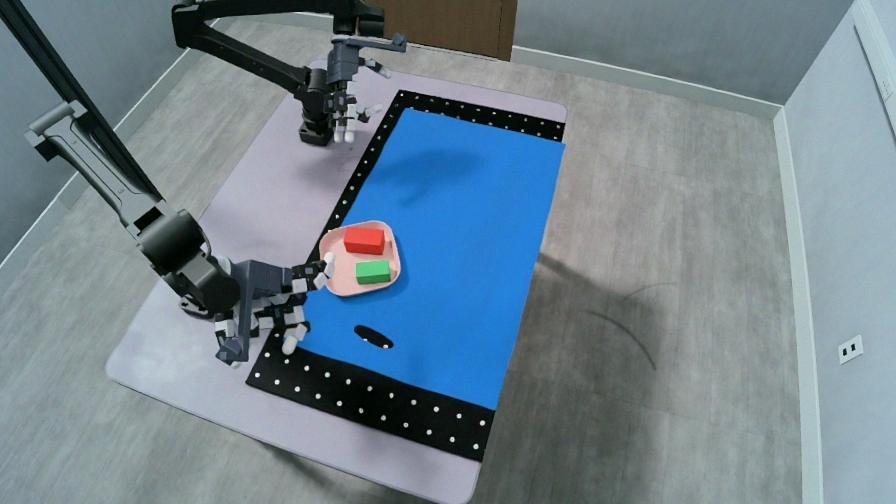

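Request:
execute_actions(actions=[[[-0.0974,-0.0132,0.1136,0,0,0,-0.754,0,0.9,0.17,0.6,-0.678,-0.169,0.06,-0.34,0,0.051,-0.072,-1,0,-1,-1,0.4,-0.6,-0.119,0.005,-0.0779,0,0,0,0.2,0,0.9,0.17,0.6,-0.678,-0.169,0.06,-0.34,0,0.051,-0.072,-1,0,-1,-1,0.4,-0.6]],[[-0.0974,-0.0132,0.1136,0,0,0,-0.754,0,0.9,0.17,0.6,-0.678,-0.169,0.06,-0.34,0,0.051,-0.072,-1,0,-1,-1,0.4,-0.6,0,0,0,0,0,0,0.2,0,0.9,0.17,0.6,-0.678,-0.169,0.06,-0.34,0,0.051,-0.072,-1,0,-1,-1,0.4,-0.6]],[[-0.0974,-0.0132,0.1136,0,0,0,0.2,0,0.9,0.17,0.6,-0.678,-0.169,0.06,-0.34,0,0.051,-0.072,-1,0,-1,-1,0.4,-0.6,0,0,0,0,0,0,0.2,0,0.9,0.17,0.6,-0.678,-0.169,0.06,-0.34,0,0.051,-0.072,-1,0,-1,-1,0.4,-0.6]],[[-0.0974,-0.0132,0.1136,0,0,0,0.2,0,0.9,0.17,0.6,-0.678,-0.169,0.06,-0.34,0,0.051,-0.072,-1,0,-1,-1,0.4,-0.6,0,0,0,0,0,0,0.2,0,0.9,0.17,0.6,-0.678,-0.169,0.06,-0.34,0,0.051,-0.072,-1,0,-1,-1,0.4,-0.6]],[[-0.0974,-0.0132,0.1136,0,0,0,0.2,0,0.9,0.17,0.6,-0.678,-0.169,0.06,-0.34,0,0.051,-0.072,-1,0,-1,-1,0.4,-0.6,0,0,0,0,0,0,0.2,0,0.9,0.17,0.6,-0.678,-0.169,0.06,-0.34,0,0.051,-0.072,-1,0,-1,-1,0.4,-0.6]]], cameras=["cam_high"])

Scene clock: 3888.20 s.
left_arm: end_effector_position=(+0.3279, -0.1658, +0.2276) hand_goal=(+0.200, +0.000, +0.900, +0.170, +0.600, -0.678, -0.170, +0.060, -0.340, +0.000, +0.050, -0.072, -1.000, +0.000, -1.000, -1.000) hand_measured=(+0.186, -0.002, +0.894, +0.168, +0.592, -0.682, -0.168, +0.058, -0.338, +0.000, +0.048, -0.076, -0.988, -0.002, -0.994, -0.996) hand_current_ma=(-3, +0, +0, +0, -1, +0, +0, +0, +0, +0, +0, +0, +2, +0, +1, +0) hand_state=(goal, goal, goal, goal, goal, goal, goal, goal, goal, goal, goal, goal, goal, goal, goal, goal) hand_current_limit=0.40 hand_speed=-0.60 end_effector_quat_wxyz=(+0.213, +0.402, +0.786, -0.419) | right_arm: end_effector_position=(+0.2079, -0.4838, +0.2522) hand_goal=(+0.200, +0.000, +0.900, +0.170, +0.600, -0.678, -0.170, +0.060, -0.340, +0.000, +0.050, -0.072, -1.000, +0.000, -1.000, -1.000) hand_measured=(+0.192, -0.004, +0.890, +0.168, +0.596, -0.680, -0.166, +0.060, -0.342, +0.000, +0.048, -0.074, -0.994, -0.002, -0.996, -0.998) hand_current_ma=(-10, -2, -10, -1, -3, -2, +4, +0, -1, +0, -2, -1, +7, +0, +3, +2) hand_state=(goal, goal, goal, goal, goal, goal, goal, goal, goal, goal, goal, goal, goal, goal, goal, goal) hand_current_limit=0.40 hand_speed=-0.60 end_effector_quat_wxyz=(-0.152, +0.946, +0.122, +0.260)
Joint positions: left_arm=[-0.859 1.364 1.075 -0.441 0.58 -1.741] | right_arm=[-0.707 0.834 0.909 -1.47 -0.589 0.71]
Joint torques (N m): left_arm=[-0.44 -8.59 12.41 2.8 0.13 0] | right_arm=[-0.67 -2.32 10.17 0.7 -0.88 -0.21]
Heat: left arm: hottest elbow 41 °C; right arm: hottest elbow 50 °C.
Hand target: left_arm +0.3405, -0.1801, +0.2466; +0.228, +0.399, +0.780, -0.425 | right_arm +0.2080, -0.4861, +0.2511; -0.156, +0.946, +0.120, +0.257
Off the commanded pose: left_arm 0.027 m, 2 deg | right_arm 0.003 m, 1 deg.
Step readings (end_effector_position of left_arm | right_arm):
0: (+0.1889, +0.2381, +0.1882) | (+0.2840, -0.4527, +0.2488)
1: (+0.1890, +0.2378, +0.1883) | (+0.2840, -0.4527, +0.2488)
2: (+0.1903, +0.2333, +0.1899) | (+0.2821, -0.4530, +0.2485)
4: (+0.1953, +0.2151, +0.1958) | (+0.2672, -0.4603, +0.2465)
8: (+0.2022, +0.1790, +0.2012) | (+0.2260, -0.4784, +0.2455)
15: (+0.2113, +0.1626, +0.1980) | (+0.2081, -0.4838, +0.2513)
16: (+0.2121, +0.1618, +0.1980) | (+0.2076, -0.4839, +0.2513)
17: (+0.2140, +0.1577, +0.1994) | (+0.2074, -0.4840, +0.2514)
19: (+0.2193, +0.1380, +0.2060) | (+0.2070, -0.4842, +0.2515)
23: (+0.2262, +0.0977, +0.2152) | (+0.2072, -0.4838, +0.2518)
30: (+0.2450, +0.0813, +0.2088) | (+0.2077, -0.4838, +0.2521)
31: (+0.2469, +0.0803, +0.2084) | (+0.2077, -0.4838, +0.2521)
32: (+0.2487, +0.0772, +0.2087) | (+0.2078, -0.4838, +0.2521)
34: (+0.2514, +0.0593, +0.2124) | (+0.2078, -0.4838, +0.2522)
38: (+0.2588, +0.0167, +0.2195) | (+0.2079, -0.4838, +0.2522)
45: (+0.2757, +0.0005, +0.2166) | (+0.2079, -0.4838, +0.2522)
46: (+0.2771, -0.0003, +0.2170) | (+0.2079, -0.4838, +0.2522)
47: (+0.2786, -0.0026, +0.2173) | (+0.2079, -0.4838, +0.2522)
49: (+0.2833, -0.0171, +0.2192) | (+0.2079, -0.4838, +0.2522)
53: (+0.2905, -0.0617, +0.2231) | (+0.2079, -0.4838, +0.2522)
60: (+0.2967, -0.0785, +0.2132) | (+0.2079, -0.4838, +0.2522)
61: (+0.2972, -0.0783, +0.2130) | (+0.2079, -0.4838, +0.2522)
62: (+0.2984, -0.0802, +0.2135) | (+0.2079, -0.4838, +0.2522)
64: (+0.3077, -0.0938, +0.2190) | (+0.2079, -0.4838, +0.2522)
68: (+0.3219, -0.1413, +0.2326) | (+0.2079, -0.4838, +0.2522)
75: (+0.3259, -0.1636, +0.2247) | (+0.2079, -0.4838, +0.2522)
Images, in order (width x height): cam_high 896x504.

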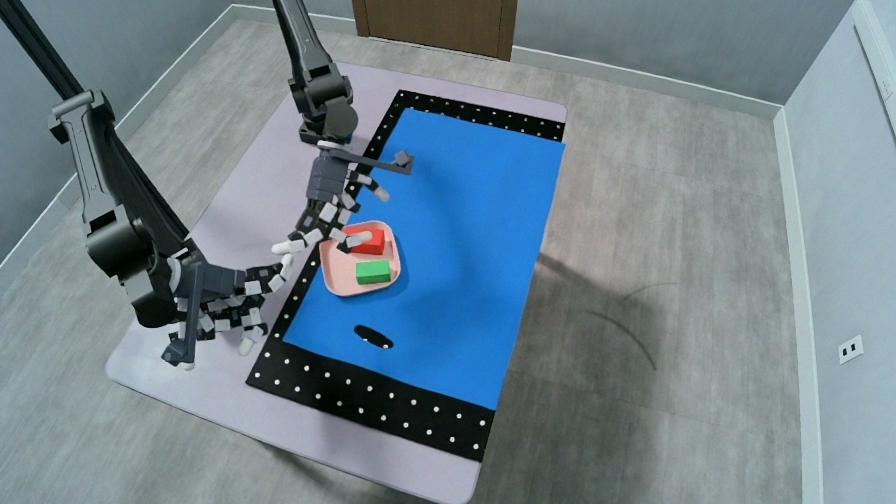

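Request:
execute_actions(actions=[[[0,0,0,0.0562,0.0403,-0.1038,0.2,0,0.9,0.17,0.6,-0.678,-0.169,0.06,-0.34,0,0.051,-0.072,-1,0,-1,-1,0.4,-0.6,0,0,0,0,0,0,0.2,0,0.9,0.17,0.6,-0.678,-0.169,0.06,-0.34,0,0.051,-0.072,-1,0,-1,-1,0.4,-0.6]],[[0,0,0,0.0562,0.0403,-0.1038,0.2,0,0.9,0.17,0.6,-0.678,-0.169,0.06,-0.34,0,0.051,-0.072,-1,0,-1,-1,0.4,-0.6,0,0,0,0,0,0,0.2,0,0.9,0.17,0.6,-0.678,-0.169,0.06,-0.34,0,0.051,-0.072,-1,0,-1,-1,0.4,-0.6]],[[0,0,0,0.0562,0.0403,-0.1038,0.2,0,0.9,0.17,0.6,-0.678,-0.169,0.06,-0.34,0,0.051,-0.072,-1,0,-1,-1,0.4,-0.6,0,0,0,0,0,0,0.2,0,0.9,0.17,0.6,-0.678,-0.169,0.06,-0.34,0,0.051,-0.072,-1,0,-1,-1,0.4,-0.6]],[[0,0,0,0,0,0,0.2,0,0.9,0.17,0.6,-0.678,-0.169,0.06,-0.34,0,0.051,-0.072,-1,0,-1,-1,0.4,-0.6,0,0,0,0,0,0,0.2,0,0.9,0.17,0.6,-0.678,-0.169,0.06,-0.34,0,0.051,-0.072,-1,0,-1,-1,0.4,-0.6]]], cameras=["cam_high", "cam_left_wrist"])

Scene clock: 3918.83 s.
left_arm: end_effector_position=(+0.3306, -0.1736, +0.2350) hand_goal=(+0.200, +0.000, +0.900, +0.170, +0.600, -0.678, -0.170, +0.060, -0.340, +0.000, +0.050, -0.072, -1.000, +0.000, -1.000, -1.000) hand_measured=(+0.186, -0.002, +0.894, +0.168, +0.600, -0.680, -0.168, +0.058, -0.334, +0.000, +0.048, -0.076, -0.988, -0.002, -0.994, -0.996) hand_current_ma=(-3, +0, +0, +0, +0, +0, +0, +0, +1, +0, +0, +0, +2, +0, +1, +0) hand_state=(goal, goal, goal, goal, goal, goal, goal, goal, goal, goal, goal, goal, goal, goal, goal, goal) hand_current_limit=0.40 hand_speed=-0.60 end_effector_quat_wxyz=(-0.261, +0.116, +0.768, -0.573) | right_arm: end_effector_position=(+0.2079, -0.4838, +0.2522) hand_goal=(+0.200, +0.000, +0.900, +0.170, +0.600, -0.678, -0.170, +0.060, -0.340, +0.000, +0.050, -0.072, -1.000, +0.000, -1.000, -1.000) hand_measured=(+0.192, -0.004, +0.890, +0.168, +0.596, -0.680, -0.166, +0.060, -0.342, +0.000, +0.048, -0.074, -0.994, -0.002, -0.996, -0.998) hand_current_ma=(-10, -2, -10, -1, -3, -2, +4, +0, -1, +0, -2, -1, +7, +0, +3, +2) hand_state=(goal, goal, goal, goal, goal, goal, goal, goal, goal, goal, goal, goal, goal, goal, goal, goal) hand_current_limit=0.40 hand_speed=-0.60 end_effector_quat_wxyz=(-0.152, +0.946, +0.122, +0.260)
Joint positions: left_arm=[-0.631 1.829 1.601 -1.129 1.358 -2.066] | right_arm=[-0.707 0.834 0.909 -1.47 -0.589 0.71]
Joint torques (N m): left_arm=[0.09 -13.98 11.22 0.73 1.39 -0.18] | right_arm=[-0.79 -2.14 10.19 0.76 -0.86 -0.19]
Heat: left arm: hottest elbow 43 °C; right arm: hottest elbow 46 °C.
Hand target: left_arm +0.3405, -0.1801, +0.2466; -0.246, +0.105, +0.768, -0.582 | right_arm +0.2080, -0.4861, +0.2511; -0.156, +0.946, +0.120, +0.257
Off the commanded pose: left_arm 0.017 m, 2 deg | right_arm 0.003 m, 1 deg.
joint sent to its limit (left arm) — joint 6 (wrist roll), lower limit. The joint targets still meet the commanded pose.
Step readings (end_effector_position of left_arm | right_arm):
0: (+0.3279, -0.1658, +0.2276) | (+0.2079, -0.4838, +0.2522)
1: (+0.3273, -0.1663, +0.2279) | (+0.2079, -0.4838, +0.2522)
2: (+0.3225, -0.1688, +0.2282) | (+0.2079, -0.4838, +0.2522)
4: (+0.3146, -0.1737, +0.2313) | (+0.2079, -0.4838, +0.2522)
8: (+0.3235, -0.1786, +0.2407) | (+0.2079, -0.4838, +0.2522)
15: (+0.3326, -0.1696, +0.2338) | (+0.2079, -0.4838, +0.2522)
16: (+0.3306, -0.1699, +0.2329) | (+0.2079, -0.4838, +0.2522)
17: (+0.3246, -0.1713, +0.2334) | (+0.2079, -0.4838, +0.2522)
19: (+0.3152, -0.1762, +0.2391) | (+0.2079, -0.4838, +0.2522)
23: (+0.3240, -0.1811, +0.2446) | (+0.2079, -0.4838, +0.2522)
30: (+0.3319, -0.1701, +0.2305) | (+0.2079, -0.4838, +0.2522)
31: (+0.3302, -0.1701, +0.2304) | (+0.2079, -0.4838, +0.2522)
32: (+0.3246, -0.1711, +0.2340) | (+0.2079, -0.4838, +0.2522)
34: (+0.3169, -0.1757, +0.2472) | (+0.2079, -0.4838, +0.2522)
38: (+0.3243, -0.1824, +0.2539) | (+0.2079, -0.4838, +0.2522)
45: (+0.3294, -0.1725, +0.2304) | (+0.2079, -0.4838, +0.2522)
46: (+0.3292, -0.1720, +0.2292) | (+0.2079, -0.4838, +0.2522)
47: (+0.3289, -0.1718, +0.2287) | (+0.2079, -0.4838, +0.2522)
49: (+0.3287, -0.1720, +0.2302) | (+0.2079, -0.4838, +0.2522)
53: (+0.3305, -0.1734, +0.2341) | (+0.2079, -0.4838, +0.2522)
60: (+0.3307, -0.1736, +0.2350) | (+0.2079, -0.4838, +0.2522)
camera_calibration:
cam_left_wrist: T_world_to_cam=[[0.762596, -0.529403, 0.371725, -0.474265], [0.0928921, 0.658315, 0.746989, -0.144746], [-0.640171, -0.535121, 0.551205, 0.106023], [0, 0, 0, 1]] pos_world=[0.442991, -0.0990538, 0.225979]
Images, in order (width x height): cam_high 896x504, cam_left_wrist 672x504.

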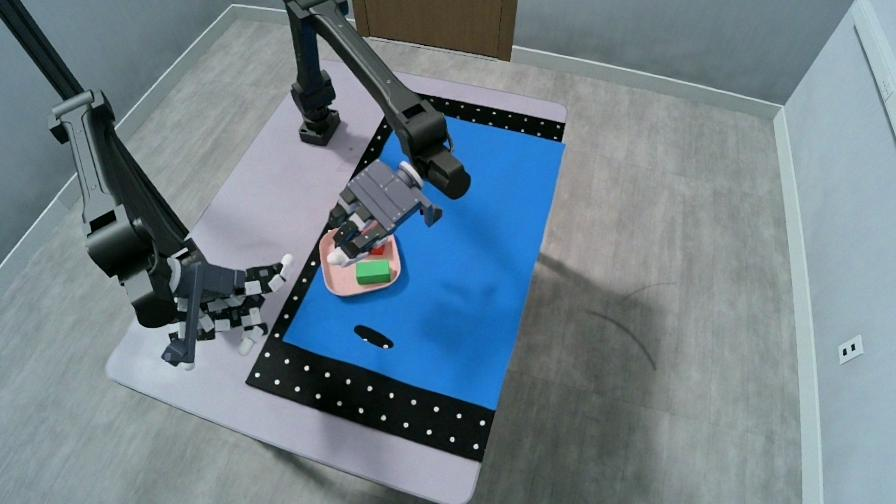

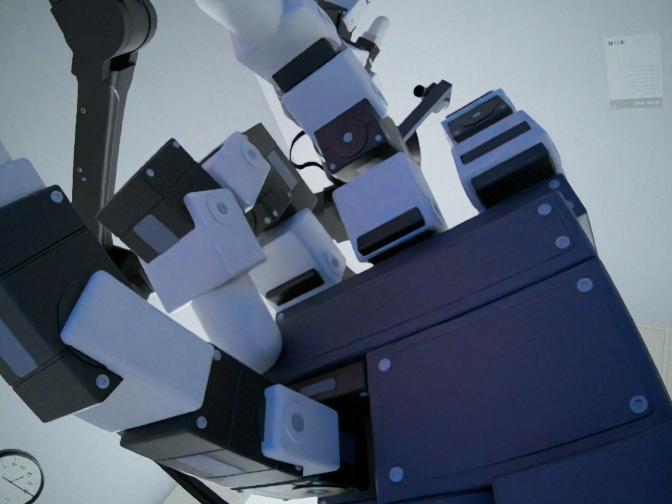

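Request:
zoom_image(camera="cam_high", region=[310, 150, 480, 310])

Scaled by 2.965.

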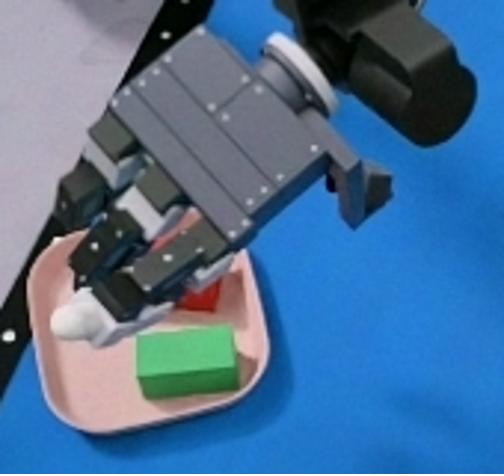

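Request:
execute_actions(actions=[[[-0.0167,0.063,0.0138,0,0,0,0.2,0,0.9,0.17,0.6,-0.678,-0.169,0.06,-0.34,0,0.051,-0.072,-0.6,0,0.9,0.17,0.4,-0.6,0,0,0,0,0,0,0.2,0,0.9,0.17,0.6,-0.678,-0.169,0.06,-0.34,0,0.051,-0.072,-1,0,-1,-1,0.4,-0.6]],[[-0.0167,0.063,0.0138,0,0,0,0.2,0,0.9,0.17,0.6,-0.678,-0.169,0.06,-0.34,0,0.051,-0.072,0.1,0,0.9,0.17,0.4,-0.6,0,0,0,0,0,0,0.2,0,0.9,0.17,0.6,-0.678,-0.169,0.06,-0.34,0,0.051,-0.072,-1,0,-1,-1,0.4,-0.6]]], cameras=["cam_high", "cam_left_wrist"])

Request:
zoom_image(camera="cam_high", region=[310, 190, 430, 310])

Scene clock: 3962.43 s.
left_arm: end_effector_position=(+0.3372, -0.1784, +0.1729) hand_goal=(+0.200, +0.000, +0.900, +0.170, +0.600, -0.678, -0.170, +0.060, -0.340, +0.000, +0.050, -0.072, +0.100, +0.000, +0.900, +0.170) hand_measured=(+0.186, -0.002, +0.894, +0.168, +0.600, -0.680, -0.168, +0.058, -0.334, +0.000, +0.048, -0.076, +0.098, -0.002, +0.892, +0.166) hand_current_ma=(-3, +0, +0, +0, +0, +0, +0, +0, +1, +0, +0, +0, +0, +0, -1, +0) hand_state=(goal, goal, goal, goal, goal, goal, goal, goal, goal, goal, goal, goal, goal, goal, goal, goal) hand_current_limit=0.40 hand_speed=-0.60 end_effector_quat_wxyz=(-0.253, +0.124, +0.766, -0.578) | right_arm: end_effector_position=(+0.2079, -0.4838, +0.2522) hand_goal=(+0.200, +0.000, +0.900, +0.170, +0.600, -0.678, -0.170, +0.060, -0.340, +0.000, +0.050, -0.072, -1.000, +0.000, -1.000, -1.000) hand_measured=(+0.192, -0.004, +0.890, +0.168, +0.596, -0.680, -0.166, +0.060, -0.342, +0.000, +0.048, -0.074, -0.994, -0.002, -0.996, -0.998) hand_current_ma=(-10, -2, -10, -1, -3, -2, +4, +0, -1, +0, -2, -1, +7, +0, +3, +2) hand_state=(goal, goal, goal, goal, goal, goal, goal, goal, goal, goal, goal, goal, goal, goal, goal, goal) hand_current_limit=0.40 hand_speed=-0.60 end_effector_quat_wxyz=(-0.152, +0.946, +0.122, +0.260)
Joint positions: left_arm=[-0.631 1.887 1.516 -0.962 1.359 -2.067] | right_arm=[-0.707 0.834 0.909 -1.47 -0.589 0.71]
Joint torques (N m): left_arm=[-0.21 -14.04 7.9 1.55 1.24 -0.23] | right_arm=[-0.91 -2.49 10.18 0.55 -0.79 -0.16]
Heat: left arm: hottest elbow 40 °C; right arm: hottest elbow 45 °C.
Hand target: left_arm +0.3398, -0.1803, +0.1666; -0.246, +0.105, +0.768, -0.582 | right_arm +0.2080, -0.4861, +0.2511; -0.156, +0.946, +0.120, +0.257
Off the commanded pose: left_arm 0.007 m, 2 deg | right_arm 0.003 m, 1 deg.
joint sent to its limit (left arm) — joint 6 (wrist roll), lower limit. The joint targets still meet the commanded pose.
Step readings (end_effector_position of left_arm | right_arm):
0: (+0.3306, -0.1736, +0.2350) | (+0.2079, -0.4838, +0.2522)
1: (+0.3306, -0.1736, +0.2350) | (+0.2079, -0.4838, +0.2522)
2: (+0.3310, -0.1739, +0.2350) | (+0.2079, -0.4838, +0.2522)
4: (+0.3340, -0.1760, +0.2341) | (+0.2079, -0.4838, +0.2522)
8: (+0.3370, -0.1782, +0.2293) | (+0.2079, -0.4838, +0.2522)
15: (+0.3371, -0.1783, +0.2186) | (+0.2079, -0.4838, +0.2522)
16: (+0.3372, -0.1783, +0.2174) | (+0.2079, -0.4838, +0.2522)
17: (+0.3377, -0.1787, +0.2158) | (+0.2079, -0.4838, +0.2522)
19: (+0.3382, -0.1791, +0.2090) | (+0.2079, -0.4838, +0.2522)
23: (+0.3363, -0.1778, +0.1902) | (+0.2079, -0.4838, +0.2522)
30: (+0.3369, -0.1782, +0.1729) | (+0.2079, -0.4838, +0.2522)
camera_calibration:
cam_left_wrist: T_world_to_cam=[[0.755136, -0.523749, 0.39428, -0.45911], [0.078535, 0.669374, 0.738763, -0.0875562], [-0.650847, -0.526902, 0.546601, 0.147744], [0, 0, 0, 1]] pos_world=[0.449726, -0.104004, 0.164944]
Images, in order (width x height): cam_high 896x504, cam_left_wrist 672x504.

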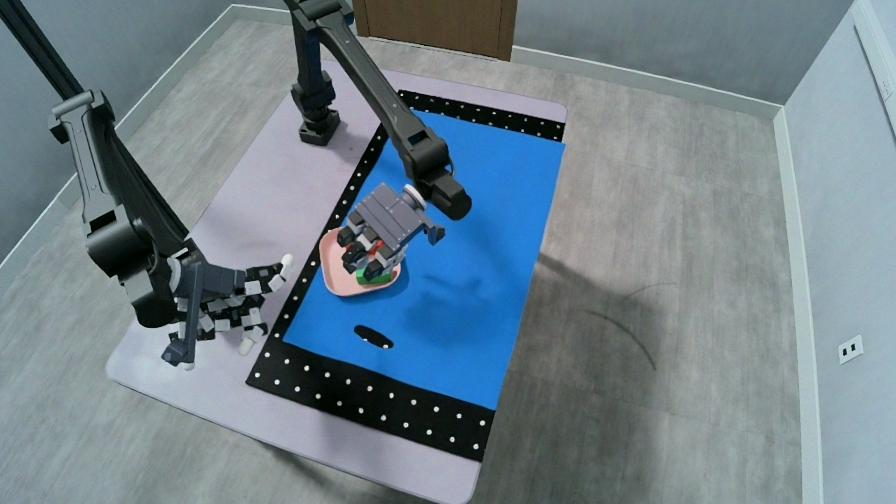

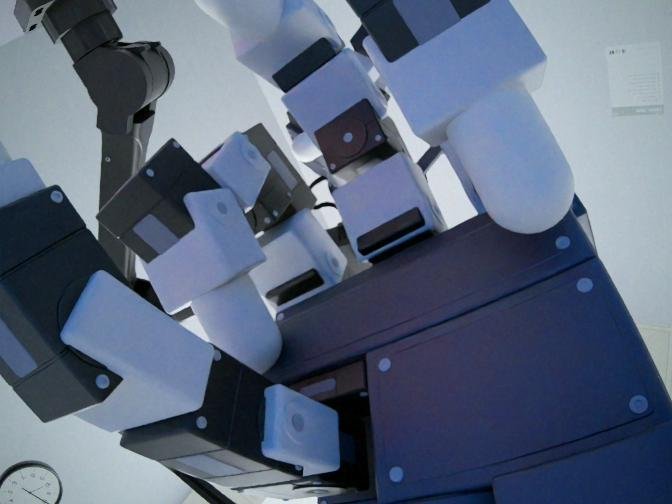

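Scaled by 4.200.

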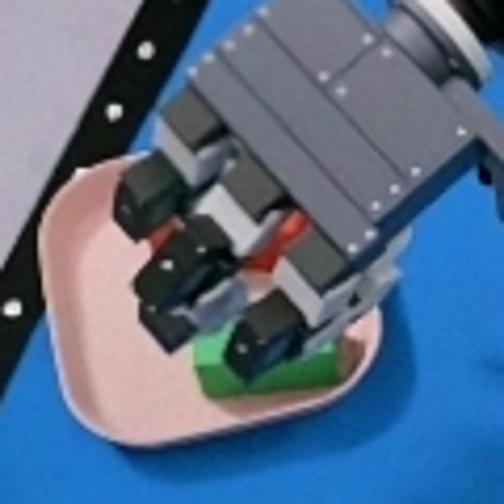

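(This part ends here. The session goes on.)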